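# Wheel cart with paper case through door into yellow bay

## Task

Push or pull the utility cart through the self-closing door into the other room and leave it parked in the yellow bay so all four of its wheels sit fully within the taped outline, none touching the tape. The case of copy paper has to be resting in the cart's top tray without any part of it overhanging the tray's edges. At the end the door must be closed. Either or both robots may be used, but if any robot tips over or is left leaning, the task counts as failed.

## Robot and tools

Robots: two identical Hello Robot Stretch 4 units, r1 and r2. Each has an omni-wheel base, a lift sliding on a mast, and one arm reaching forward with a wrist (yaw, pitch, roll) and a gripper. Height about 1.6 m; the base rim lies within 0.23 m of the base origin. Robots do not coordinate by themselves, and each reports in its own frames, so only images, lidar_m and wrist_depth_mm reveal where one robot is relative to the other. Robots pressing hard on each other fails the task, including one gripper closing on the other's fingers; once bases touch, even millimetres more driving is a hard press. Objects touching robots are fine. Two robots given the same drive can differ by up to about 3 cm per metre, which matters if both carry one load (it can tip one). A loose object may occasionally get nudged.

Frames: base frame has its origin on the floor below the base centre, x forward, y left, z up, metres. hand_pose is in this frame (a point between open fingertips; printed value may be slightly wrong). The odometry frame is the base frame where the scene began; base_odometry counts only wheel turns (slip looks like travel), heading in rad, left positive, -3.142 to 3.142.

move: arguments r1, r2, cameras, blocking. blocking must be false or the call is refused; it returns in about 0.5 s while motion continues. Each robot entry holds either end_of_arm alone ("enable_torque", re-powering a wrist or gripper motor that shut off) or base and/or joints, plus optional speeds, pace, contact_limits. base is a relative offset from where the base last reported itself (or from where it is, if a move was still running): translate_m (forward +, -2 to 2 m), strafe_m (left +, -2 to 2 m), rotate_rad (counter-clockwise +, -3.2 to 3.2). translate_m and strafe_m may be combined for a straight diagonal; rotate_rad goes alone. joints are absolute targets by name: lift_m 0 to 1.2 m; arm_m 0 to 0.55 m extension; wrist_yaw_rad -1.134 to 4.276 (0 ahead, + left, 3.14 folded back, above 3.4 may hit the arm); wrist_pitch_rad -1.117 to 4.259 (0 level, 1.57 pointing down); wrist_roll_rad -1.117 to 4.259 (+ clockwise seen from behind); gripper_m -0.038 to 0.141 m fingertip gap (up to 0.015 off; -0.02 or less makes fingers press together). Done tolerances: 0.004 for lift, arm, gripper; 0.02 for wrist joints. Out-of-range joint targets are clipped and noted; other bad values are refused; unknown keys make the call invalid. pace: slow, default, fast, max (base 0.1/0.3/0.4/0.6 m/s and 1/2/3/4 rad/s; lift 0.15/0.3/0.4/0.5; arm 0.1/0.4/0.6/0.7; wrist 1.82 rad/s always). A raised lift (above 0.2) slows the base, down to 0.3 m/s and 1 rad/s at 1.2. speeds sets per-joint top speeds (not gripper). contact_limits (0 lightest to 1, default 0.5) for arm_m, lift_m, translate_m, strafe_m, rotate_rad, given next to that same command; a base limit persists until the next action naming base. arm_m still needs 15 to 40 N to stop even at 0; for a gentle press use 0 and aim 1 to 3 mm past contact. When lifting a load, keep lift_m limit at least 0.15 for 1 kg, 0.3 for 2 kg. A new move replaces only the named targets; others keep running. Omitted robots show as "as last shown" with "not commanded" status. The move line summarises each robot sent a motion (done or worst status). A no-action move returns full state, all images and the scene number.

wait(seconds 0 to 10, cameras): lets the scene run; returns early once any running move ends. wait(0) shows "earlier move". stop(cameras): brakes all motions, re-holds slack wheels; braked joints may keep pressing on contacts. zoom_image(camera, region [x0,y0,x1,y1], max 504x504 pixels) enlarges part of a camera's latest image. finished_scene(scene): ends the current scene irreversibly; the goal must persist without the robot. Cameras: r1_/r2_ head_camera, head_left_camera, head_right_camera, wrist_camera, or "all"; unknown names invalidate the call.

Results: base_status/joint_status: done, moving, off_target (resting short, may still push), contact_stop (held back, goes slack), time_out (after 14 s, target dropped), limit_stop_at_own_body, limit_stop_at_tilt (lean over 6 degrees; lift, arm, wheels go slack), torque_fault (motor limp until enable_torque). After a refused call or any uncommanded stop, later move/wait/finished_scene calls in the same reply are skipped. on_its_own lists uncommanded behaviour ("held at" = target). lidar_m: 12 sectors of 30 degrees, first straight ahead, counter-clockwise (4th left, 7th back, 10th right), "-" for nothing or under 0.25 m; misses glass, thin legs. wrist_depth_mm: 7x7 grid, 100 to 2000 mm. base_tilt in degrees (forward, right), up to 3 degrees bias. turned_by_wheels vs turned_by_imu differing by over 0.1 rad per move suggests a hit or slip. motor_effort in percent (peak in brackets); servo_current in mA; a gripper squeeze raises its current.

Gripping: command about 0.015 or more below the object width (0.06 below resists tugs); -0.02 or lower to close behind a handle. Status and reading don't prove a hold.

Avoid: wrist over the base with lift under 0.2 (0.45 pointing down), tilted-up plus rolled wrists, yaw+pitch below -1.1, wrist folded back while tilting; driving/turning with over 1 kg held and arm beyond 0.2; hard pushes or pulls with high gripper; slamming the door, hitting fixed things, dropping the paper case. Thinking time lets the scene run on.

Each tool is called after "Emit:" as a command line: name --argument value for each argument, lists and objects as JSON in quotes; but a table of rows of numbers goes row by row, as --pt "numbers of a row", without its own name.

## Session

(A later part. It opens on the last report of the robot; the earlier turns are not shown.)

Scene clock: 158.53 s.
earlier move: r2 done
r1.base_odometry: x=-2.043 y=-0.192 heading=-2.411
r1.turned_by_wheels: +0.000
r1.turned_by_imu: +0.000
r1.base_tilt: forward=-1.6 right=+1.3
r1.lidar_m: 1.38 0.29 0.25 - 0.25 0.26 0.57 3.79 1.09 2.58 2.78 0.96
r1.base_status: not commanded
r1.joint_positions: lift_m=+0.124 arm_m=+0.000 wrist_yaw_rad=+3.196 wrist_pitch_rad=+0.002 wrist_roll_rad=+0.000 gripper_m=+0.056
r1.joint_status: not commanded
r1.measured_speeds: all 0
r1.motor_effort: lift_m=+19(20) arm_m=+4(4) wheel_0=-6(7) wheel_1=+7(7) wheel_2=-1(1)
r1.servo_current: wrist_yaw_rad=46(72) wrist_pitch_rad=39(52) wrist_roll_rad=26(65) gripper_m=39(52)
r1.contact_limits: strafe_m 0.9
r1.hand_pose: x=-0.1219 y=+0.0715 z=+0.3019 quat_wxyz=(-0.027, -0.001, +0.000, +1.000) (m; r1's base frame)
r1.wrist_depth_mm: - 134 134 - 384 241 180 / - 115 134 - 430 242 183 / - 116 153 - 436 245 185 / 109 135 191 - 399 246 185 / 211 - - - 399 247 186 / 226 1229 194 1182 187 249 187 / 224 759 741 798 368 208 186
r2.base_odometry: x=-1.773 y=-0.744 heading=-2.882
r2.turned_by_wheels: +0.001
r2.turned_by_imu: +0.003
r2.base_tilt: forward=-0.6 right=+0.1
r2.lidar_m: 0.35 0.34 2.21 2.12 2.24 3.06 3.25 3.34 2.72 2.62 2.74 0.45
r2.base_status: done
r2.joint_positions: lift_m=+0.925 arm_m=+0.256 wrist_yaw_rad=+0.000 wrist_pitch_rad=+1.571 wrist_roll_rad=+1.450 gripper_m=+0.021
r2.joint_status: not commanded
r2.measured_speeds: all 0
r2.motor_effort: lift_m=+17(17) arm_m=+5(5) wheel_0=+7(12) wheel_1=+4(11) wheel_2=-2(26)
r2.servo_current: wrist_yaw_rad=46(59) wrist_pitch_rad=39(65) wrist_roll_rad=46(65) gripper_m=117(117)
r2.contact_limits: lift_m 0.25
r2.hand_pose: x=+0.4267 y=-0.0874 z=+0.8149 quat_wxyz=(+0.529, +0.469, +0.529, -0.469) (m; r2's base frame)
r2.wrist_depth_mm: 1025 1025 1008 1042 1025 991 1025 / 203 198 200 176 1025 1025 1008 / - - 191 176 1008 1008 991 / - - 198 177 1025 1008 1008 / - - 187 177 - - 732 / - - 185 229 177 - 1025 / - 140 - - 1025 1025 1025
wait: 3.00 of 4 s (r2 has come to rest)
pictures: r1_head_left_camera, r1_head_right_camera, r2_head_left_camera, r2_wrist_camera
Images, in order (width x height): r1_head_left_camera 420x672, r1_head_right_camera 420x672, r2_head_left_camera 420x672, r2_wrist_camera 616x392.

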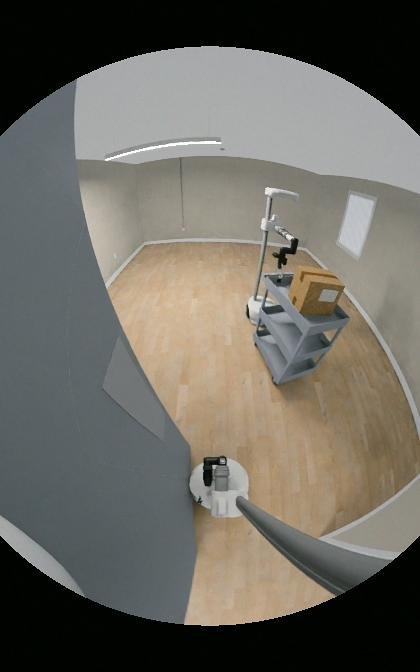

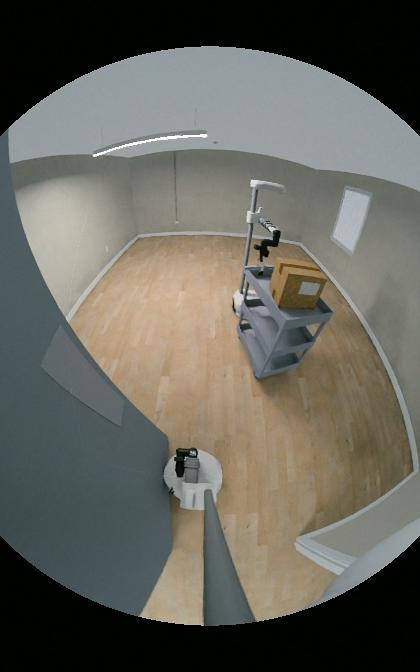

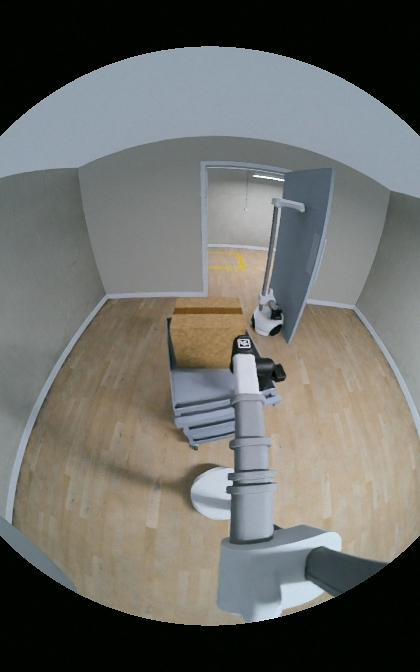

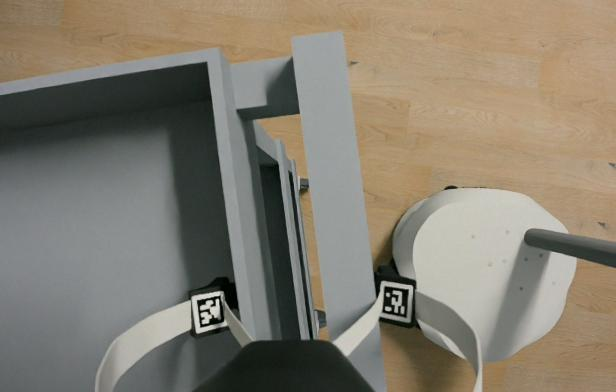

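Emit:
move --blocking false --r2 '{"base":{"translate_m":0.03,"strafe_m":0.27},"joints":{"wrist_roll_rad":1.65},"pace":"slow"}'

Emit:
wait --seconds 4 --cameras '["r2_wrist_camera","r2_head_left_camera","r1_head_left_camera"]'

Scene clock: 173.23 s.
move: r2 moving
r1: as last shown
r1.lidar_m: 1.40 0.31 0.25 - 0.25 0.26 0.56 3.78 1.08 2.54 2.76 0.98
r1.motor_effort: lift_m=+19(19) arm_m=+4(4) wheel_0=-6(7) wheel_1=+7(7) wheel_2=-1(1)
r1.servo_current: wrist_yaw_rad=39(65) wrist_pitch_rad=33(46) wrist_roll_rad=46(65) gripper_m=33(46)
r1.contact_limits: strafe_m 0.9
r1.wrist_depth_mm: - 134 133 - 384 239 181 / - 115 134 - 430 243 182 / - 116 152 - 436 245 184 / 109 135 192 - 397 247 185 / 210 - - - 402 248 186 / 225 1205 193 1182 188 248 186 / 222 759 750 798 370 208 186
r2.base_odometry: x=-1.771 y=-0.757 heading=-2.883
r2.turned_by_wheels: -0.001
r2.turned_by_imu: -0.001
r2.base_tilt: forward=-0.7 right=+0.1
r2.lidar_m: 0.34 0.34 2.22 2.11 2.21 2.99 3.25 3.34 2.74 2.63 2.74 0.42
r2.base_status: translate_m moving; strafe_m moving
r2.joint_positions: lift_m=+0.925 arm_m=+0.256 wrist_yaw_rad=+0.001 wrist_pitch_rad=+1.571 wrist_roll_rad=+1.636 gripper_m=+0.021
r2.joint_status: wrist_roll_rad moving
r2.measured_speeds: translate_m=+0.006 strafe_m=+0.053 rotate_rad=-0.004 lift_m=+0.000 arm_m=+0.000 wrist_yaw_rad=+0.000 wrist_pitch_rad=+0.000 wrist_roll_rad=+0.069
r2.motor_effort: lift_m=+17(17) arm_m=+5(5) wheel_0=-5(11) wheel_1=+9(11) wheel_2=-9(9)
r2.servo_current: wrist_yaw_rad=39(52) wrist_pitch_rad=39(39) wrist_roll_rad=59(137) gripper_m=111(117)
r2.contact_limits: lift_m 0.25
r2.hand_pose: x=+0.4269 y=-0.0874 z=+0.8149 quat_wxyz=(+0.484, +0.516, +0.484, -0.516) (m; r2's base frame)
r2.wrist_depth_mm: 1042 1025 1025 1025 1025 1025 1042 / 1042 203 202 176 1025 1008 1025 / 206 229 208 177 1025 1025 1008 / - - 206 178 1025 - 768 / - - 193 177 183 - - / - - 186 220 179 - 1025 / - 143 - - 177 1042 1042
pictures: none

Scene clock: 176.63 s.
earlier move: r2 done
r1.base_odometry: x=-2.043 y=-0.192 heading=-2.411
r1.turned_by_wheels: +0.000
r1.turned_by_imu: +0.000
r1.base_tilt: forward=-1.6 right=+1.3
r1.lidar_m: 5.09 0.31 0.25 - 0.25 0.26 0.56 3.76 1.09 2.55 1.14 0.97
r1.base_status: not commanded
r1.joint_positions: lift_m=+0.124 arm_m=+0.000 wrist_yaw_rad=+3.196 wrist_pitch_rad=+0.002 wrist_roll_rad=+0.000 gripper_m=+0.056
r1.joint_status: not commanded
r1.measured_speeds: all 0
r1.motor_effort: lift_m=+19(20) arm_m=+4(4) wheel_0=-6(7) wheel_1=+7(7) wheel_2=-1(1)
r1.servo_current: wrist_yaw_rad=52(65) wrist_pitch_rad=39(52) wrist_roll_rad=39(78) gripper_m=39(52)
r1.contact_limits: strafe_m 0.9
r1.hand_pose: x=-0.1219 y=+0.0715 z=+0.3019 quat_wxyz=(-0.027, -0.001, +0.000, +1.000) (m; r1's base frame)
r1.wrist_depth_mm: - 133 133 - 382 241 181 / - 115 134 - 430 242 183 / - 116 153 - 433 244 185 / 109 135 191 - 397 246 185 / 210 - - - 402 247 186 / 225 1205 193 1182 188 248 186 / 223 741 750 788 368 206 186
r2.base_odometry: x=-1.733 y=-1.012 heading=-2.883
r2.turned_by_wheels: +0.000
r2.turned_by_imu: +0.000
r2.base_tilt: forward=-0.6 right=+0.1
r2.lidar_m: 0.40 0.43 1.94 1.85 1.95 2.70 3.29 3.37 3.00 2.88 3.03 0.41
r2.base_status: done
r2.joint_positions: lift_m=+0.925 arm_m=+0.256 wrist_yaw_rad=+0.001 wrist_pitch_rad=+1.569 wrist_roll_rad=+1.651 gripper_m=+0.021
r2.joint_status: all done
r2.measured_speeds: all 0
r2.motor_effort: lift_m=+17(17) arm_m=+5(5) wheel_0=-9(15) wheel_1=+2(11) wheel_2=-5(11)
r2.servo_current: wrist_yaw_rad=52(59) wrist_pitch_rad=39(46) wrist_roll_rad=52(137) gripper_m=111(117)
r2.contact_limits: lift_m 0.25
r2.hand_pose: x=+0.4275 y=-0.0874 z=+0.8149 quat_wxyz=(+0.480, +0.520, +0.480, -0.519) (m; r2's base frame)
r2.wrist_depth_mm: 190 205 204 1025 1025 1025 991 / 226 246 221 202 1042 1008 1025 / - - - 504 1025 991 1008 / - - 200 539 177 - 741 / - - 206 195 - - - / - 163 185 178 181 - 1042 / - - - - 1025 1025 1025
wait: 3.40 of 4 s (r2 has come to rest)
pictures: r1_head_left_camera, r2_head_left_camera, r2_wrist_camera
Images, in order (width x height): r1_head_left_camera 420x672, r2_head_left_camera 420x672, r2_wrist_camera 616x392.

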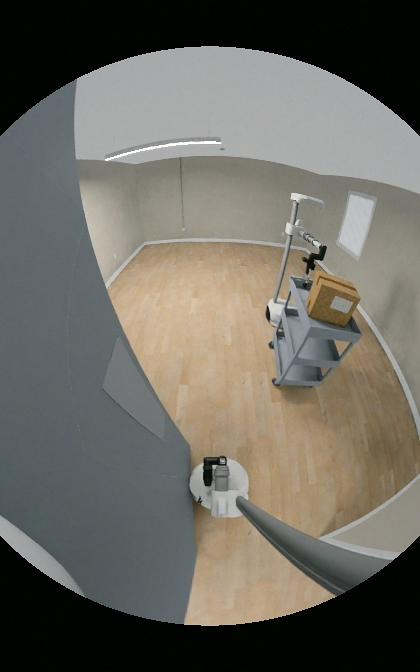

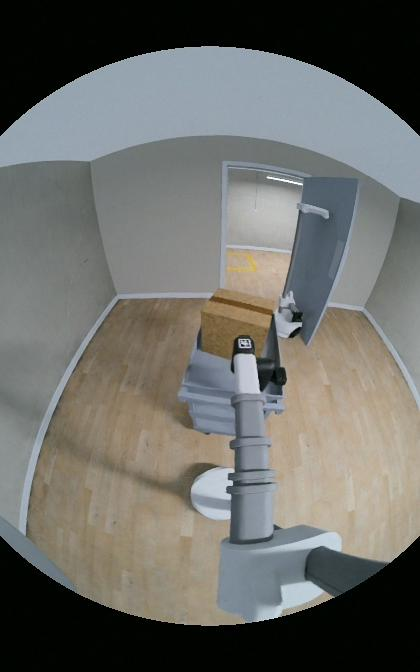

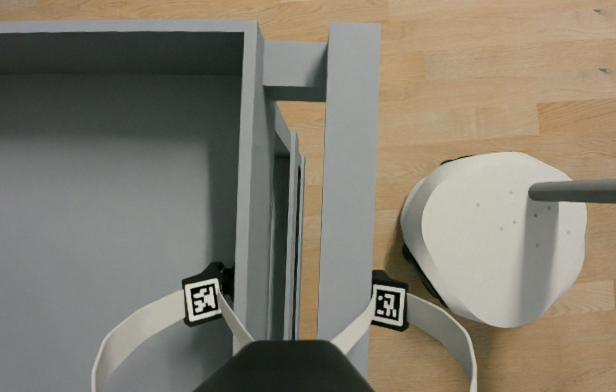

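Emit:
wait --seconds 0 --cameras '["all"]'

Scene clock: 202.10 s.
r1.base_odometry: x=-2.043 y=-0.192 heading=-2.411
r1.turned_by_wheels: +0.000
r1.turned_by_imu: +0.000
r1.base_tilt: forward=-1.6 right=+1.3
r1.lidar_m: 5.09 0.33 0.25 - 0.25 0.25 0.55 3.77 1.07 2.53 1.13 0.97
r1.base_status: not commanded
r1.joint_positions: lift_m=+0.124 arm_m=+0.000 wrist_yaw_rad=+3.196 wrist_pitch_rad=+0.002 wrist_roll_rad=+0.000 gripper_m=+0.056
r1.joint_status: not commanded
r1.measured_speeds: all 0
r1.motor_effort: lift_m=+19(20) arm_m=+4(4) wheel_0=-6(7) wheel_1=+7(7) wheel_2=-1(1)
r1.servo_current: wrist_yaw_rad=46(65) wrist_pitch_rad=46(52) wrist_roll_rad=52(78) gripper_m=46(52)
r1.contact_limits: strafe_m 0.9
r1.hand_pose: x=-0.1219 y=+0.0715 z=+0.3019 quat_wxyz=(-0.027, -0.001, +0.000, +1.000) (m; r1's base frame)
r1.wrist_depth_mm: - 133 134 - 387 240 181 / - 115 134 - 427 243 183 / - 116 152 - 433 244 185 / 109 134 193 - 399 247 185 / 210 - - - 402 247 187 / 225 1182 195 1182 188 248 186 / 223 759 750 788 370 208 186
r2.base_odometry: x=-1.733 y=-1.012 heading=-2.883
r2.turned_by_wheels: +0.000
r2.turned_by_imu: +0.000
r2.base_tilt: forward=-0.6 right=+0.1
r2.lidar_m: 0.41 0.47 1.92 1.86 1.96 2.69 3.28 3.36 3.00 2.89 3.01 0.38
r2.base_status: done
r2.joint_positions: lift_m=+0.925 arm_m=+0.256 wrist_yaw_rad=+0.001 wrist_pitch_rad=+1.569 wrist_roll_rad=+1.651 gripper_m=+0.021
r2.joint_status: all done
r2.measured_speeds: all 0
r2.motor_effort: lift_m=+17(17) arm_m=+5(5) wheel_0=-9(15) wheel_1=+2(11) wheel_2=-5(11)
r2.servo_current: wrist_yaw_rad=52(59) wrist_pitch_rad=39(46) wrist_roll_rad=46(137) gripper_m=117(117)
r2.contact_limits: lift_m 0.25
r2.hand_pose: x=+0.4275 y=-0.0874 z=+0.8149 quat_wxyz=(+0.480, +0.520, +0.480, -0.519) (m; r2's base frame)
r2.wrist_depth_mm: 190 205 203 1042 1042 1008 1008 / 226 245 221 202 1025 1042 1008 / - - - 504 1025 1025 1025 / - - 199 544 177 - 750 / - - 206 195 - - - / - 163 185 178 181 - 1008 / - - - - 1042 1008 1008
pictures: r1_head_camera, r1_head_left_camera, r1_head_right_camera, r1_wrist_camera, r2_head_camera, r2_head_left_camera, r2_head_right_camera, r2_wrist_camera
Images, in order (width x height): r1_head_camera 420x560, r1_head_left_camera 420x672, r1_head_right_camera 420x672, r1_wrist_camera 616x392, r2_head_camera 420x560, r2_head_left_camera 420x672, r2_head_right_camera 420x672, r2_wrist_camera 616x392.

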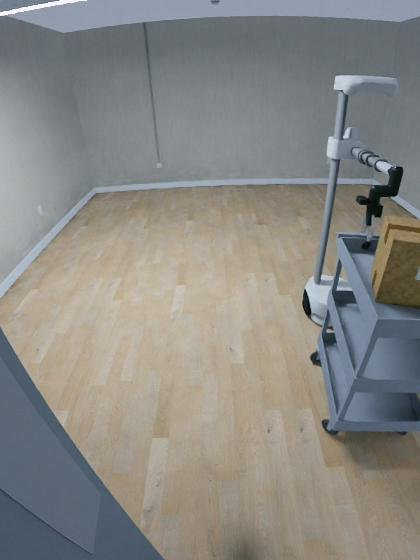

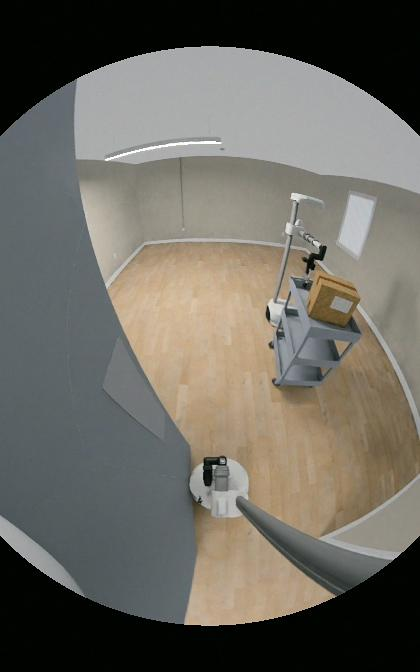

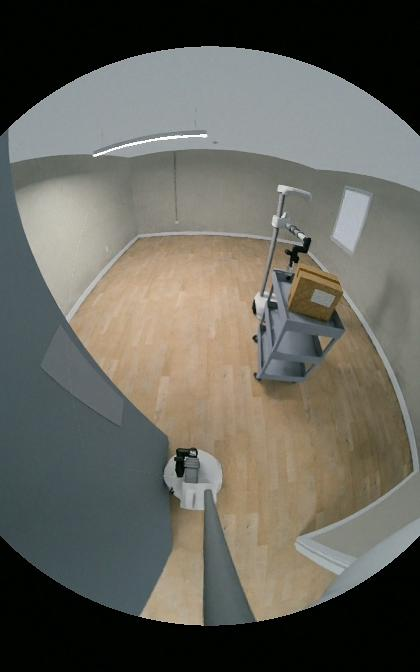

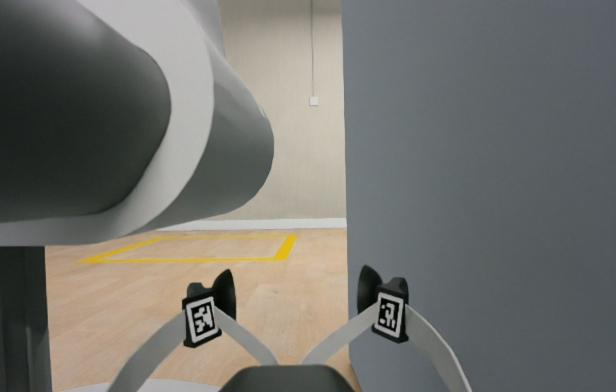

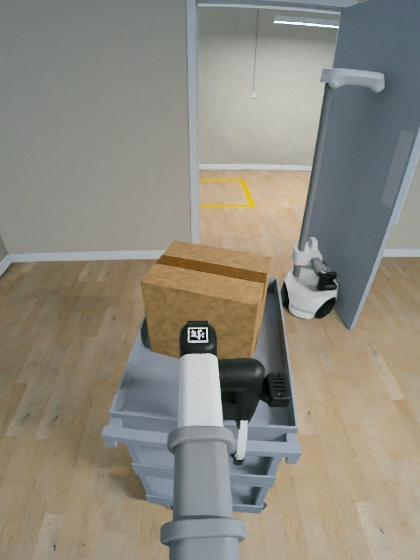

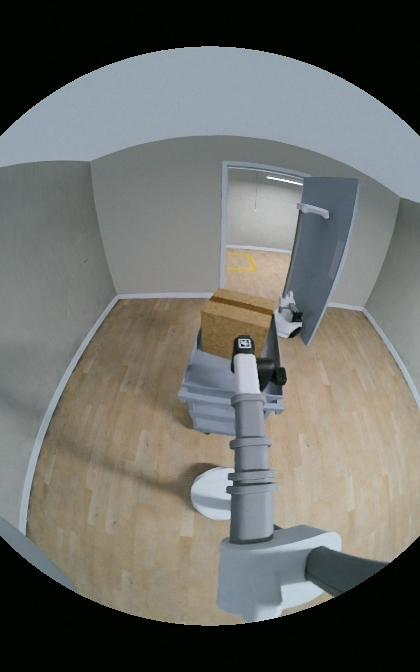

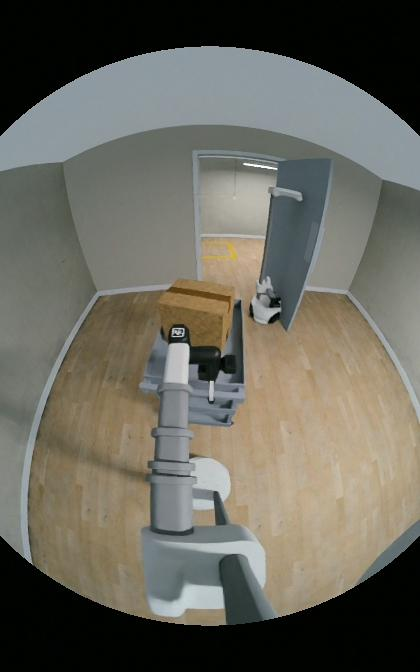

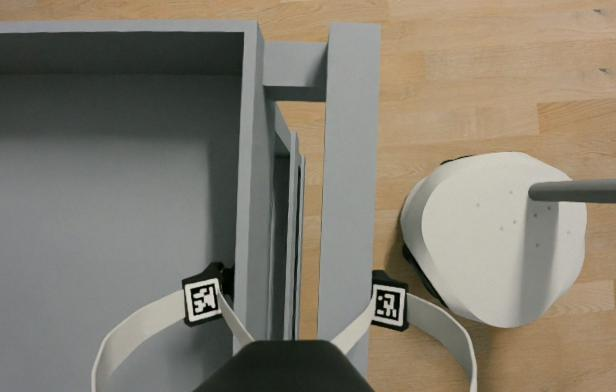

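Emit:
move --blocking false --r2 '{"base":{"rotate_rad":0.19},"joints":{"wrist_roll_rad":1.95},"speeds":{"wrist_roll_rad":0.4},"pace":"slow"}'

Emit:
wait --seconds 3

Emit:
wait --seconds 1 --cameras '["r2_wrist_camera","r2_head_camera","r1_head_camera"]'

Scene clock: 221.77 s.
move: r2 moving
r1: as last shown
r1.lidar_m: 5.09 0.32 0.25 - 0.25 0.25 0.57 3.79 1.09 2.53 1.12 0.98
r1.motor_effort: lift_m=+20(20) arm_m=+4(4) wheel_0=-6(7) wheel_1=+7(7) wheel_2=-1(1)
r1.servo_current: wrist_yaw_rad=33(72) wrist_pitch_rad=33(46) wrist_roll_rad=52(52) gripper_m=39(46)
r1.contact_limits: strafe_m 0.9
r1.wrist_depth_mm: - 133 133 - 382 240 181 / - 115 133 - 427 242 182 / - 116 152 - 433 244 184 / 109 135 192 - 397 247 185 / 210 - - - 404 247 186 / 224 1229 194 1182 187 248 187 / 223 759 750 798 366 208 186
r2.base_odometry: x=-1.733 y=-1.012 heading=-2.762
r2.turned_by_wheels: +0.122
r2.turned_by_imu: +0.119
r2.base_tilt: forward=-0.7 right=+0.1
r2.lidar_m: 0.41 0.50 1.87 1.85 2.01 3.07 3.23 3.54 2.94 2.88 3.14 0.38
r2.base_status: rotate_rad moving
r2.joint_positions: lift_m=+0.925 arm_m=+0.256 wrist_yaw_rad=+0.001 wrist_pitch_rad=+1.569 wrist_roll_rad=+1.820 gripper_m=+0.021
r2.joint_status: wrist_roll_rad moving
r2.measured_speeds: translate_m=-0.001 strafe_m=+0.000 rotate_rad=+0.389 lift_m=+0.000 arm_m=+0.000 wrist_yaw_rad=+0.000 wrist_pitch_rad=+0.000 wrist_roll_rad=+0.403
r2.motor_effort: lift_m=+17(17) arm_m=+6(6) wheel_0=-7(15) wheel_1=-6(10) wheel_2=-8(13)
r2.servo_current: wrist_yaw_rad=52(52) wrist_pitch_rad=39(46) wrist_roll_rad=33(72) gripper_m=117(117)
r2.contact_limits: lift_m 0.25
r2.hand_pose: x=+0.4275 y=-0.0874 z=+0.8149 quat_wxyz=(+0.435, +0.559, +0.434, -0.557) (m; r2's base frame)
r2.wrist_depth_mm: 198 196 193 1008 1025 1025 1025 / - - 228 203 1025 1008 1025 / - - 179 500 1042 1025 1008 / - - 192 525 177 - - / - - 202 1042 917 - - / - 163 185 504 180 1008 1025 / - - - - 1025 1042 1008
pictures: none

Scene clock: 222.47 s.
earlier move: r2 done
r1.base_odometry: x=-2.043 y=-0.192 heading=-2.411
r1.turned_by_wheels: +0.000
r1.turned_by_imu: +0.000
r1.base_tilt: forward=-1.6 right=+1.3
r1.lidar_m: 5.08 0.29 0.25 - 0.25 0.26 0.55 3.78 1.09 2.55 1.12 0.99
r1.base_status: not commanded
r1.joint_positions: lift_m=+0.124 arm_m=+0.000 wrist_yaw_rad=+3.196 wrist_pitch_rad=+0.002 wrist_roll_rad=+0.000 gripper_m=+0.056
r1.joint_status: not commanded
r1.measured_speeds: all 0
r1.motor_effort: lift_m=+19(20) arm_m=+4(4) wheel_0=-6(7) wheel_1=+7(7) wheel_2=-1(1)
r1.servo_current: wrist_yaw_rad=59(72) wrist_pitch_rad=39(46) wrist_roll_rad=52(59) gripper_m=39(46)
r1.contact_limits: strafe_m 0.9
r1.hand_pose: x=-0.1219 y=+0.0715 z=+0.3019 quat_wxyz=(-0.027, -0.001, +0.000, +1.000) (m; r1's base frame)
r1.wrist_depth_mm: - 134 133 - 382 239 181 / - 115 134 - 430 241 183 / - 116 153 - 433 244 184 / 109 135 191 - 399 247 186 / 209 - - - 404 248 186 / 225 1229 194 1182 189 249 186 / 224 759 750 788 370 208 186
r2.base_odometry: x=-1.733 y=-1.012 heading=-2.695
r2.turned_by_wheels: +0.067
r2.turned_by_imu: +0.065
r2.base_tilt: forward=-0.6 right=+0.1
r2.lidar_m: 0.43 0.54 1.86 1.86 2.07 3.27 3.25 3.51 2.90 2.87 1.90 0.38
r2.base_status: done
r2.joint_positions: lift_m=+0.925 arm_m=+0.256 wrist_yaw_rad=+0.001 wrist_pitch_rad=+1.568 wrist_roll_rad=+1.949 gripper_m=+0.021
r2.joint_status: all done
r2.measured_speeds: all 0
r2.motor_effort: lift_m=+17(17) arm_m=+6(6) wheel_0=-6(15) wheel_1=-5(10) wheel_2=-4(13)
r2.servo_current: wrist_yaw_rad=33(59) wrist_pitch_rad=46(46) wrist_roll_rad=46(72) gripper_m=117(117)
r2.contact_limits: lift_m 0.25
r2.hand_pose: x=+0.4277 y=-0.0874 z=+0.8149 quat_wxyz=(+0.398, +0.586, +0.397, -0.584) (m; r2's base frame)
r2.wrist_depth_mm: 194 205 204 1025 1025 1008 1025 / - 228 222 202 1008 1042 1008 / - - 179 500 176 - 732 / - - 193 504 177 - - / - - 204 1042 1025 1008 1025 / - 164 184 500 180 1025 1008 / - 135 - - 1042 1025 1008
wait: 0.70 of 3 s (r2 has come to rest)
pictures: none

Scene clock: 223.47 s.
r1.base_odometry: x=-2.043 y=-0.192 heading=-2.411
r1.turned_by_wheels: +0.000
r1.turned_by_imu: +0.000
r1.base_tilt: forward=-1.6 right=+1.3
r1.lidar_m: 5.09 0.32 0.25 - 0.25 0.25 0.58 3.80 1.08 2.59 1.12 0.99
r1.base_status: not commanded
r1.joint_positions: lift_m=+0.124 arm_m=+0.000 wrist_yaw_rad=+3.196 wrist_pitch_rad=+0.002 wrist_roll_rad=+0.000 gripper_m=+0.056
r1.joint_status: not commanded
r1.measured_speeds: all 0
r1.motor_effort: lift_m=+19(20) arm_m=+4(4) wheel_0=-7(7) wheel_1=+7(7) wheel_2=-1(1)
r1.servo_current: wrist_yaw_rad=59(72) wrist_pitch_rad=39(46) wrist_roll_rad=39(59) gripper_m=46(46)
r1.contact_limits: strafe_m 0.9
r1.hand_pose: x=-0.1219 y=+0.0715 z=+0.3019 quat_wxyz=(-0.027, -0.001, +0.000, +1.000) (m; r1's base frame)
r1.wrist_depth_mm: - 134 133 - 384 240 181 / - 115 133 - 427 243 182 / - 116 153 - 436 245 185 / 109 135 191 - 397 247 185 / 209 - - - 402 247 186 / 225 1182 194 1182 188 249 186 / 224 750 759 788 368 208 186
r2.base_odometry: x=-1.733 y=-1.012 heading=-2.695
r2.turned_by_wheels: +0.000
r2.turned_by_imu: +0.000
r2.base_tilt: forward=-0.6 right=+0.1
r2.lidar_m: 0.41 0.53 1.88 1.85 2.08 3.25 3.25 3.47 2.93 2.88 1.90 0.37
r2.base_status: done
r2.joint_positions: lift_m=+0.925 arm_m=+0.256 wrist_yaw_rad=+0.001 wrist_pitch_rad=+1.568 wrist_roll_rad=+1.949 gripper_m=+0.021
r2.joint_status: all done
r2.measured_speeds: all 0
r2.motor_effort: lift_m=+17(17) arm_m=+5(6) wheel_0=-6(15) wheel_1=-5(10) wheel_2=-4(13)
r2.servo_current: wrist_yaw_rad=46(59) wrist_pitch_rad=46(46) wrist_roll_rad=46(72) gripper_m=104(117)
r2.contact_limits: lift_m 0.25
r2.hand_pose: x=+0.4277 y=-0.0874 z=+0.8149 quat_wxyz=(+0.398, +0.586, +0.397, -0.584) (m; r2's base frame)
r2.wrist_depth_mm: 194 205 203 1042 1025 1025 991 / - 228 222 202 1008 1025 1008 / - - 178 496 177 - 732 / - - 193 508 177 - - / - - 204 1025 1025 1025 1008 / - 163 185 500 180 1025 1025 / - 136 - - 1042 1025 1025
wait: 1.00 s; at rest by 0.27 s
pictures: r1_head_camera, r2_head_camera, r2_wrist_camera
Images, in order (width x height): r1_head_camera 420x560, r2_head_camera 420x560, r2_wrist_camera 616x392.

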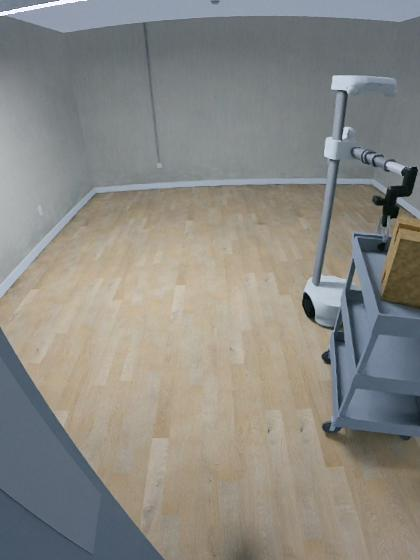

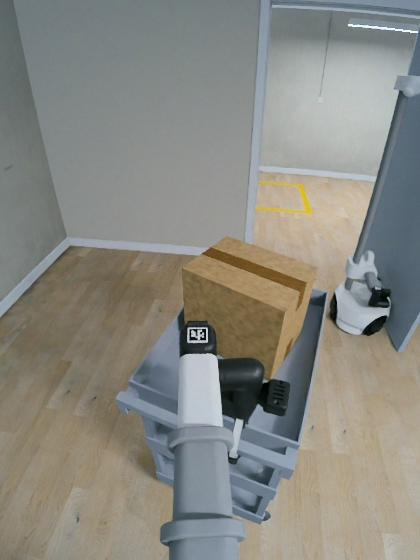

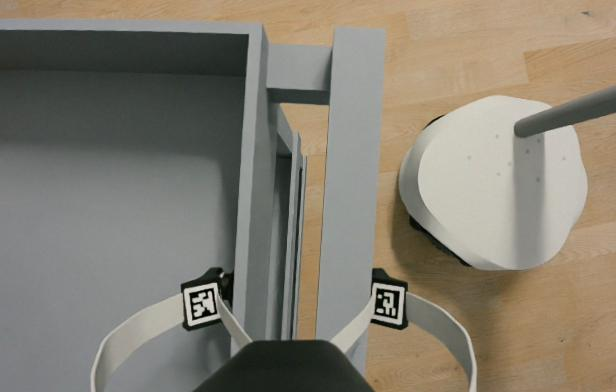

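Emit:
move --blocking false --r2 '{"base":{"translate_m":0.68,"strafe_m":-0.245},"contact_limits":{"translate_m":0.3}}'

Emit:
wait --seconds 8

Emit:
wait --seconds 0.5 --cameras '["r2_wrist_camera","r2_head_left_camera","r2_head_right_camera","r1_head_left_camera","r1_head_right_camera"]'

Scene clock: 233.10 s.
move: r2 moving
r1: as last shown
r1.lidar_m: 5.10 0.30 0.25 - 0.25 0.26 0.58 3.76 1.09 2.55 1.13 0.98
r1.motor_effort: lift_m=+19(20) arm_m=+4(4) wheel_0=-6(7) wheel_1=+7(7) wheel_2=-1(1)
r1.servo_current: wrist_yaw_rad=52(59) wrist_pitch_rad=46(46) wrist_roll_rad=46(59) gripper_m=39(46)
r1.contact_limits: strafe_m 0.9
r1.wrist_depth_mm: - 133 134 - 387 240 181 / - 115 133 - 427 242 183 / - 116 153 - 433 245 184 / 109 134 192 - 399 247 185 / 210 - - - 399 248 185 / 226 1205 194 1160 187 249 186 / 222 759 750 778 368 208 186
r2.base_odometry: x=-1.766 y=-1.015 heading=-2.694
r2.turned_by_wheels: +0.000
r2.turned_by_imu: +0.001
r2.base_tilt: forward=-0.7 right=+0.0
r2.lidar_m: 0.39 0.46 1.86 1.86 2.09 3.27 3.28 3.48 2.86 2.88 1.89 0.35
r2.base_status: translate_m moving; strafe_m moving
r2.joint_positions: lift_m=+0.925 arm_m=+0.256 wrist_yaw_rad=-0.003 wrist_pitch_rad=+1.574 wrist_roll_rad=+1.950 gripper_m=+0.021
r2.joint_status: not commanded
r2.measured_speeds: translate_m=+0.122 strafe_m=-0.043 rotate_rad=-0.001 lift_m=+0.000 arm_m=+0.000 wrist_yaw_rad=-0.026 wrist_pitch_rad=+0.051 wrist_roll_rad=+0.000
r2.motor_effort: lift_m=+17(17) arm_m=+5(6) wheel_0=+13(13) wheel_1=+7(8) wheel_2=-17(17)
r2.servo_current: wrist_yaw_rad=39(59) wrist_pitch_rad=39(46) wrist_roll_rad=46(52) gripper_m=111(117)
r2.contact_limits: lift_m 0.25; translate_m 0.3
r2.hand_pose: x=+0.4256 y=-0.0874 z=+0.8149 quat_wxyz=(+0.395, +0.585, +0.397, -0.587) (m; r2's base frame)
r2.wrist_depth_mm: 187 174 200 1025 1042 1042 1078 / - 240 235 200 176 1042 1042 / - - - 1042 176 - 1060 / - - - 1042 175 - 1060 / - - - 1025 176 - 1060 / - - 185 1042 176 1042 1060 / - - - - - 1025 1042
pictures: none

Scene clock: 236.43 s.
earlier move: r2 done
r1.base_odometry: x=-2.043 y=-0.192 heading=-2.411
r1.turned_by_wheels: +0.000
r1.turned_by_imu: +0.000
r1.base_tilt: forward=-1.6 right=+1.3
r1.lidar_m: 5.06 0.32 0.25 - 0.25 0.26 0.56 3.77 1.08 0.68 0.69 0.84
r1.base_status: not commanded
r1.joint_positions: lift_m=+0.124 arm_m=+0.000 wrist_yaw_rad=+3.196 wrist_pitch_rad=+0.002 wrist_roll_rad=+0.000 gripper_m=+0.056
r1.joint_status: not commanded
r1.measured_speeds: all 0
r1.motor_effort: lift_m=+19(20) arm_m=+4(4) wheel_0=-6(7) wheel_1=+7(7) wheel_2=-1(1)
r1.servo_current: wrist_yaw_rad=39(72) wrist_pitch_rad=46(52) wrist_roll_rad=59(65) gripper_m=46(46)
r1.contact_limits: strafe_m 0.9
r1.hand_pose: x=-0.1219 y=+0.0715 z=+0.3019 quat_wxyz=(-0.027, -0.001, +0.000, +1.000) (m; r1's base frame)
r1.wrist_depth_mm: - 133 134 - 384 240 181 / - 115 134 - 424 243 183 / - 117 152 - 436 245 185 / 109 135 192 - 399 246 186 / 210 - - - 399 247 186 / 225 1205 194 1160 188 248 186 / 222 750 759 798 368 207 186
r2.base_odometry: x=-2.452 y=-1.086 heading=-2.693
r2.turned_by_wheels: +0.001
r2.turned_by_imu: +0.009
r2.base_tilt: forward=-0.6 right=+0.1
r2.lidar_m: 0.37 0.42 1.96 1.96 2.22 3.65 3.94 3.36 2.81 2.78 1.17 0.41
r2.base_status: done
r2.joint_positions: lift_m=+0.925 arm_m=+0.256 wrist_yaw_rad=+0.003 wrist_pitch_rad=+1.569 wrist_roll_rad=+1.948 gripper_m=+0.021
r2.joint_status: not commanded
r2.measured_speeds: all 0
r2.motor_effort: lift_m=+17(17) arm_m=+6(6) wheel_0=+7(19) wheel_1=+5(9) wheel_2=+1(23)
r2.servo_current: wrist_yaw_rad=59(65) wrist_pitch_rad=46(65) wrist_roll_rad=39(59) gripper_m=111(117)
r2.contact_limits: lift_m 0.25; translate_m 0.3
r2.hand_pose: x=+0.4276 y=-0.0874 z=+0.8149 quat_wxyz=(+0.399, +0.585, +0.398, -0.584) (m; r2's base frame)
r2.wrist_depth_mm: 946 1025 1025 1025 1008 1025 1008 / 1042 1042 202 176 1008 1025 1025 / 211 222 205 176 1042 - 723 / - - 203 177 1025 - - / - - 189 177 1008 1025 1025 / - - 185 204 178 1042 1025 / - 134 - - 177 1025 1025
wait: 3.33 of 8 s (r2 has come to rest)
pictures: none

Scene clock: 236.93 s.
r1.base_odometry: x=-2.043 y=-0.192 heading=-2.411
r1.turned_by_wheels: +0.000
r1.turned_by_imu: +0.000
r1.base_tilt: forward=-1.6 right=+1.3
r1.lidar_m: 5.09 0.31 0.25 - 0.25 0.25 0.56 3.79 1.09 0.68 0.69 0.85
r1.base_status: not commanded
r1.joint_positions: lift_m=+0.124 arm_m=+0.000 wrist_yaw_rad=+3.196 wrist_pitch_rad=+0.002 wrist_roll_rad=+0.000 gripper_m=+0.056
r1.joint_status: not commanded
r1.measured_speeds: all 0
r1.motor_effort: lift_m=+19(20) arm_m=+4(4) wheel_0=-7(7) wheel_1=+7(7) wheel_2=-1(1)
r1.servo_current: wrist_yaw_rad=59(72) wrist_pitch_rad=46(52) wrist_roll_rad=39(65) gripper_m=39(46)
r1.contact_limits: strafe_m 0.9
r1.hand_pose: x=-0.1219 y=+0.0715 z=+0.3019 quat_wxyz=(-0.027, -0.001, +0.000, +1.000) (m; r1's base frame)
r1.wrist_depth_mm: - 134 133 - 384 239 181 / - 115 133 - 424 242 183 / - 116 153 - 433 246 185 / 109 135 191 - 397 246 186 / 209 - - - 404 247 186 / 225 1229 193 1182 188 248 186 / 223 750 741 788 366 207 186
r2.base_odometry: x=-2.452 y=-1.086 heading=-2.693
r2.turned_by_wheels: +0.000
r2.turned_by_imu: +0.000
r2.base_tilt: forward=-0.7 right=+0.1
r2.lidar_m: 0.41 0.40 1.99 1.94 2.19 3.63 3.98 3.36 2.78 2.78 1.18 0.41
r2.base_status: done
r2.joint_positions: lift_m=+0.925 arm_m=+0.256 wrist_yaw_rad=+0.003 wrist_pitch_rad=+1.569 wrist_roll_rad=+1.948 gripper_m=+0.021
r2.joint_status: not commanded
r2.measured_speeds: all 0
r2.motor_effort: lift_m=+17(17) arm_m=+5(6) wheel_0=+7(19) wheel_1=+5(9) wheel_2=+1(23)
r2.servo_current: wrist_yaw_rad=33(65) wrist_pitch_rad=39(65) wrist_roll_rad=46(59) gripper_m=111(117)
r2.contact_limits: lift_m 0.25; translate_m 0.3
r2.hand_pose: x=+0.4276 y=-0.0874 z=+0.8149 quat_wxyz=(+0.399, +0.585, +0.398, -0.584) (m; r2's base frame)
r2.wrist_depth_mm: 960 1025 1008 1025 1025 1025 1008 / 1025 1042 201 176 1025 1025 1025 / 211 222 206 176 1025 - 723 / - - 202 176 1008 - - / - - 189 177 1025 1042 1008 / - - 186 204 178 1025 1008 / - 134 - - 177 1025 1025
wait: 0.50 s; at rest by 0.27 s
pictures: r1_head_left_camera, r1_head_right_camera, r2_head_left_camera, r2_head_right_camera, r2_wrist_camera
Images, in order (width x height): r1_head_left_camera 420x672, r1_head_right_camera 420x672, r2_head_left_camera 420x672, r2_head_right_camera 420x672, r2_wrist_camera 616x392.

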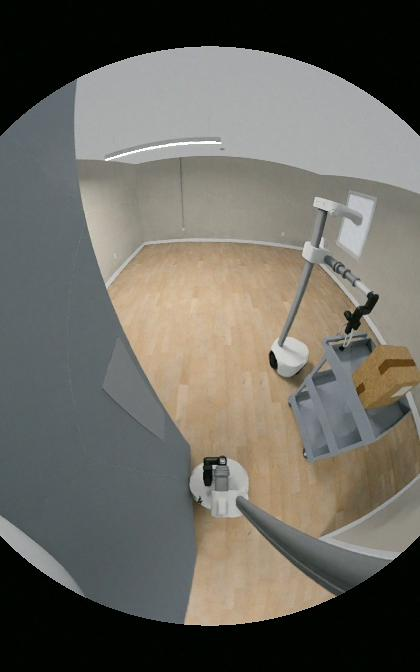

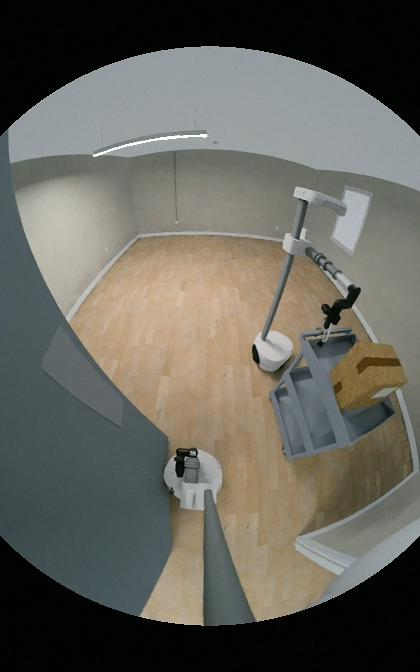

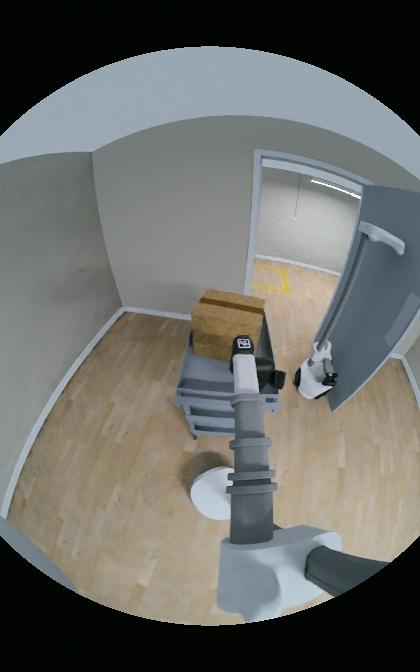

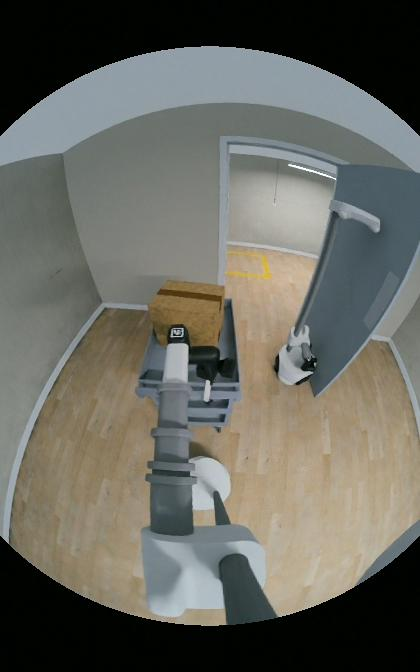

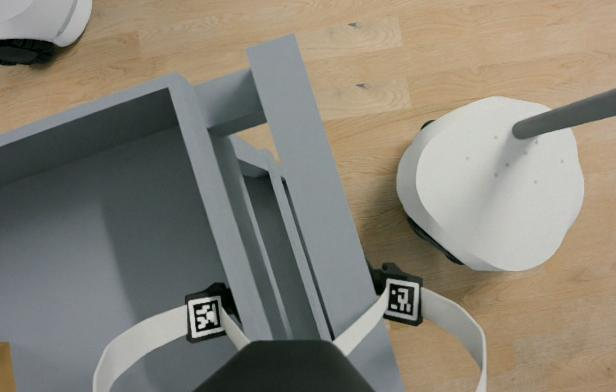

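Emit:
move --blocking false --r2 '{"base":{"strafe_m":-0.22,"translate_m":-0.05},"joints":{"wrist_roll_rad":1.4},"speeds":{"wrist_roll_rad":0.4},"contact_limits":{"translate_m":0.3}}'

Emit:
wait --seconds 3

Emit:
wait --seconds 1 --cameras '["r2_wrist_camera","r2_head_right_camera"]'

Scene clock: 256.80 s.
move: r2 moving
r1: as last shown
r1.lidar_m: 5.08 0.31 0.25 - 0.25 0.25 0.57 3.78 1.10 0.68 0.69 0.82
r1.motor_effort: lift_m=+19(20) arm_m=+4(4) wheel_0=-6(7) wheel_1=+7(7) wheel_2=-1(1)
r1.servo_current: wrist_yaw_rad=46(65) wrist_pitch_rad=33(52) wrist_roll_rad=65(72) gripper_m=46(46)
r1.contact_limits: strafe_m 0.9
r1.wrist_depth_mm: - 133 133 - 384 240 181 / - 116 133 - 427 243 183 / - 116 153 - 436 244 185 / 109 135 193 - 402 247 186 / 210 - - - 399 248 186 / 225 1205 193 1205 188 249 187 / 221 750 741 788 368 206 186
r2.base_odometry: x=-2.460 y=-1.054 heading=-2.692
r2.turned_by_wheels: +0.001
r2.turned_by_imu: +0.002
r2.base_tilt: forward=-0.7 right=+0.0
r2.lidar_m: 0.38 0.41 2.00 2.00 2.27 3.70 3.96 3.30 2.77 2.73 1.16 0.40
r2.base_status: translate_m moving; strafe_m moving
r2.joint_positions: lift_m=+0.925 arm_m=+0.256 wrist_yaw_rad=+0.003 wrist_pitch_rad=+1.569 wrist_roll_rad=+1.780 gripper_m=+0.021
r2.joint_status: wrist_roll_rad moving
r2.measured_speeds: translate_m=-0.028 strafe_m=-0.125 rotate_rad=-0.002 lift_m=+0.000 arm_m=+0.000 wrist_yaw_rad=+0.000 wrist_pitch_rad=-0.005 wrist_roll_rad=-0.397
r2.motor_effort: lift_m=+17(17) arm_m=+5(6) wheel_0=+16(19) wheel_1=-8(10) wheel_2=+14(15)
r2.servo_current: wrist_yaw_rad=46(52) wrist_pitch_rad=39(46) wrist_roll_rad=52(59) gripper_m=111(117)
r2.contact_limits: lift_m 0.25; translate_m 0.3
r2.hand_pose: x=+0.4277 y=-0.0874 z=+0.8149 quat_wxyz=(+0.446, +0.550, +0.445, -0.548) (m; r2's base frame)
r2.wrist_depth_mm: 1042 1060 1025 1025 1008 1008 1025 / 1042 199 200 175 1008 1008 1008 / 218 - 208 176 1008 1025 1008 / - - 196 176 - - - / - - 195 176 917 - - / - - 185 177 177 1025 1025 / - - - - 1025 1025 1025
pictures: none

Scene clock: 258.43 s.
earlier move: r2 done
r1.base_odometry: x=-2.043 y=-0.192 heading=-2.411
r1.turned_by_wheels: +0.000
r1.turned_by_imu: +0.000
r1.base_tilt: forward=-1.6 right=+1.2
r1.lidar_m: 1.19 0.32 0.25 - 0.25 0.25 0.55 3.78 1.09 0.68 0.65 0.69
r1.base_status: not commanded
r1.joint_positions: lift_m=+0.124 arm_m=+0.000 wrist_yaw_rad=+3.196 wrist_pitch_rad=+0.002 wrist_roll_rad=+0.000 gripper_m=+0.056
r1.joint_status: not commanded
r1.measured_speeds: all 0
r1.motor_effort: lift_m=+19(20) arm_m=+4(4) wheel_0=-6(7) wheel_1=+7(7) wheel_2=-1(1)
r1.servo_current: wrist_yaw_rad=46(65) wrist_pitch_rad=39(52) wrist_roll_rad=52(72) gripper_m=39(52)
r1.contact_limits: strafe_m 0.9
r1.hand_pose: x=-0.1219 y=+0.0715 z=+0.3019 quat_wxyz=(-0.027, -0.001, +0.000, +1.000) (m; r1's base frame)
r1.wrist_depth_mm: - 134 133 - 387 240 182 / - 115 134 - 427 245 182 / - 116 153 - 430 244 185 / 109 135 192 - 399 245 185 / 210 - - - 404 248 186 / 226 1205 193 1182 188 248 186 / 222 750 759 788 368 208 187
r2.base_odometry: x=-2.503 y=-0.866 heading=-2.692
r2.turned_by_wheels: +0.000
r2.turned_by_imu: +0.001
r2.base_tilt: forward=-0.7 right=+0.1
r2.lidar_m: 0.33 0.33 2.19 2.18 2.47 3.94 3.96 3.09 2.58 2.56 1.13 0.42
r2.base_status: done
r2.joint_positions: lift_m=+0.925 arm_m=+0.256 wrist_yaw_rad=+0.004 wrist_pitch_rad=+1.563 wrist_roll_rad=+1.401 gripper_m=+0.021
r2.joint_status: all done
r2.measured_speeds: all 0
r2.motor_effort: lift_m=+17(17) arm_m=-4(6) wheel_0=+6(19) wheel_1=+0(12) wheel_2=+8(16)
r2.servo_current: wrist_yaw_rad=46(59) wrist_pitch_rad=52(52) wrist_roll_rad=46(65) gripper_m=111(117)
r2.contact_limits: lift_m 0.25; translate_m 0.3
r2.hand_pose: x=+0.4296 y=-0.0874 z=+0.8149 quat_wxyz=(+0.544, +0.456, +0.539, -0.453) (m; r2's base frame)
r2.wrist_depth_mm: 1078 1042 1025 1042 1008 1025 991 / 208 206 200 177 1025 1008 1008 / 232 - 206 178 1042 1008 991 / - - 193 177 1025 1042 1008 / - - 198 178 - - 707 / - 164 185 179 179 - - / - 137 - - 1042 1025 1008
wait: 1.63 of 3 s (r2 has come to rest)
pictures: none

Scene clock: 259.43 s.
r1.base_odometry: x=-2.043 y=-0.192 heading=-2.411
r1.turned_by_wheels: +0.000
r1.turned_by_imu: +0.000
r1.base_tilt: forward=-1.6 right=+1.3
r1.lidar_m: 1.17 0.31 0.25 - 0.25 0.25 0.60 3.77 1.09 0.69 0.64 0.68
r1.base_status: not commanded
r1.joint_positions: lift_m=+0.124 arm_m=+0.000 wrist_yaw_rad=+3.196 wrist_pitch_rad=+0.002 wrist_roll_rad=+0.000 gripper_m=+0.056
r1.joint_status: not commanded
r1.measured_speeds: all 0
r1.motor_effort: lift_m=+19(20) arm_m=+4(4) wheel_0=-7(7) wheel_1=+7(7) wheel_2=-1(1)
r1.servo_current: wrist_yaw_rad=26(65) wrist_pitch_rad=39(52) wrist_roll_rad=59(72) gripper_m=39(52)
r1.contact_limits: strafe_m 0.9
r1.hand_pose: x=-0.1219 y=+0.0715 z=+0.3019 quat_wxyz=(-0.027, -0.001, +0.000, +1.000) (m; r1's base frame)
r1.wrist_depth_mm: - 134 134 - 382 240 181 / - 116 133 - 433 243 182 / - 116 153 - 433 245 185 / 109 135 192 - 399 247 186 / 210 - - - 402 248 186 / 225 1205 194 1205 188 249 187 / 222 759 750 798 370 208 186
r2.base_odometry: x=-2.503 y=-0.866 heading=-2.692
r2.turned_by_wheels: +0.000
r2.turned_by_imu: +0.000
r2.base_tilt: forward=-0.6 right=+0.1
r2.lidar_m: 0.33 0.33 2.19 2.19 2.49 3.98 3.94 3.07 2.59 2.55 1.15 0.45
r2.base_status: done
r2.joint_positions: lift_m=+0.925 arm_m=+0.256 wrist_yaw_rad=+0.004 wrist_pitch_rad=+1.563 wrist_roll_rad=+1.401 gripper_m=+0.021
r2.joint_status: all done
r2.measured_speeds: all 0
r2.motor_effort: lift_m=+17(17) arm_m=-4(6) wheel_0=+5(19) wheel_1=-1(12) wheel_2=+8(16)
r2.servo_current: wrist_yaw_rad=52(59) wrist_pitch_rad=46(52) wrist_roll_rad=46(65) gripper_m=111(117)
r2.contact_limits: lift_m 0.25; translate_m 0.3
r2.hand_pose: x=+0.4296 y=-0.0874 z=+0.8149 quat_wxyz=(+0.544, +0.456, +0.539, -0.453) (m; r2's base frame)
r2.wrist_depth_mm: 1060 1042 1042 1025 1025 1008 1025 / 209 206 200 177 1025 1008 976 / 231 - 206 177 1042 1042 1008 / - - 193 177 1025 1008 1008 / - - 198 178 - - 707 / - 165 185 178 179 - - / - 136 - - 1025 1025 1008
wait: 1.00 s; at rest by 0.27 s
pictures: r2_head_right_camera, r2_wrist_camera
Images, in order (width x height): r2_head_right_camera 420x672, r2_wrist_camera 616x392.

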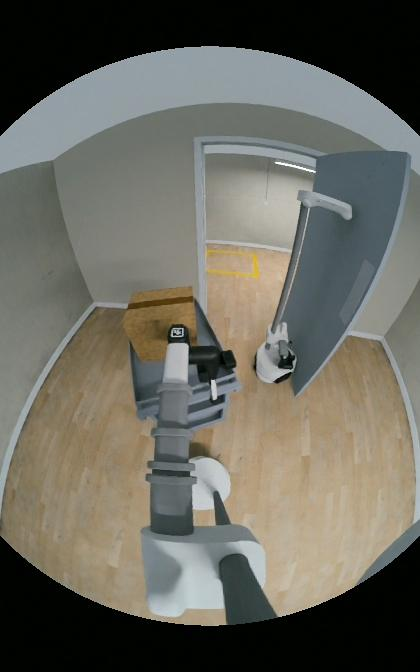

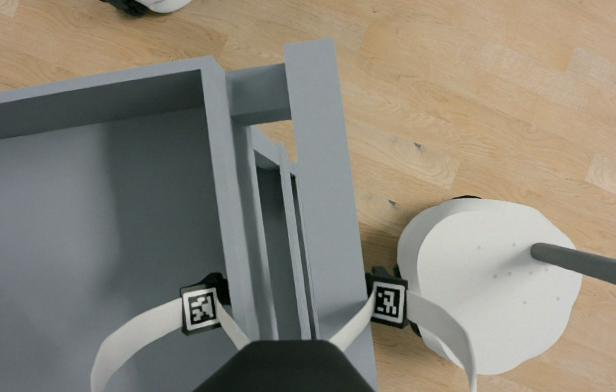

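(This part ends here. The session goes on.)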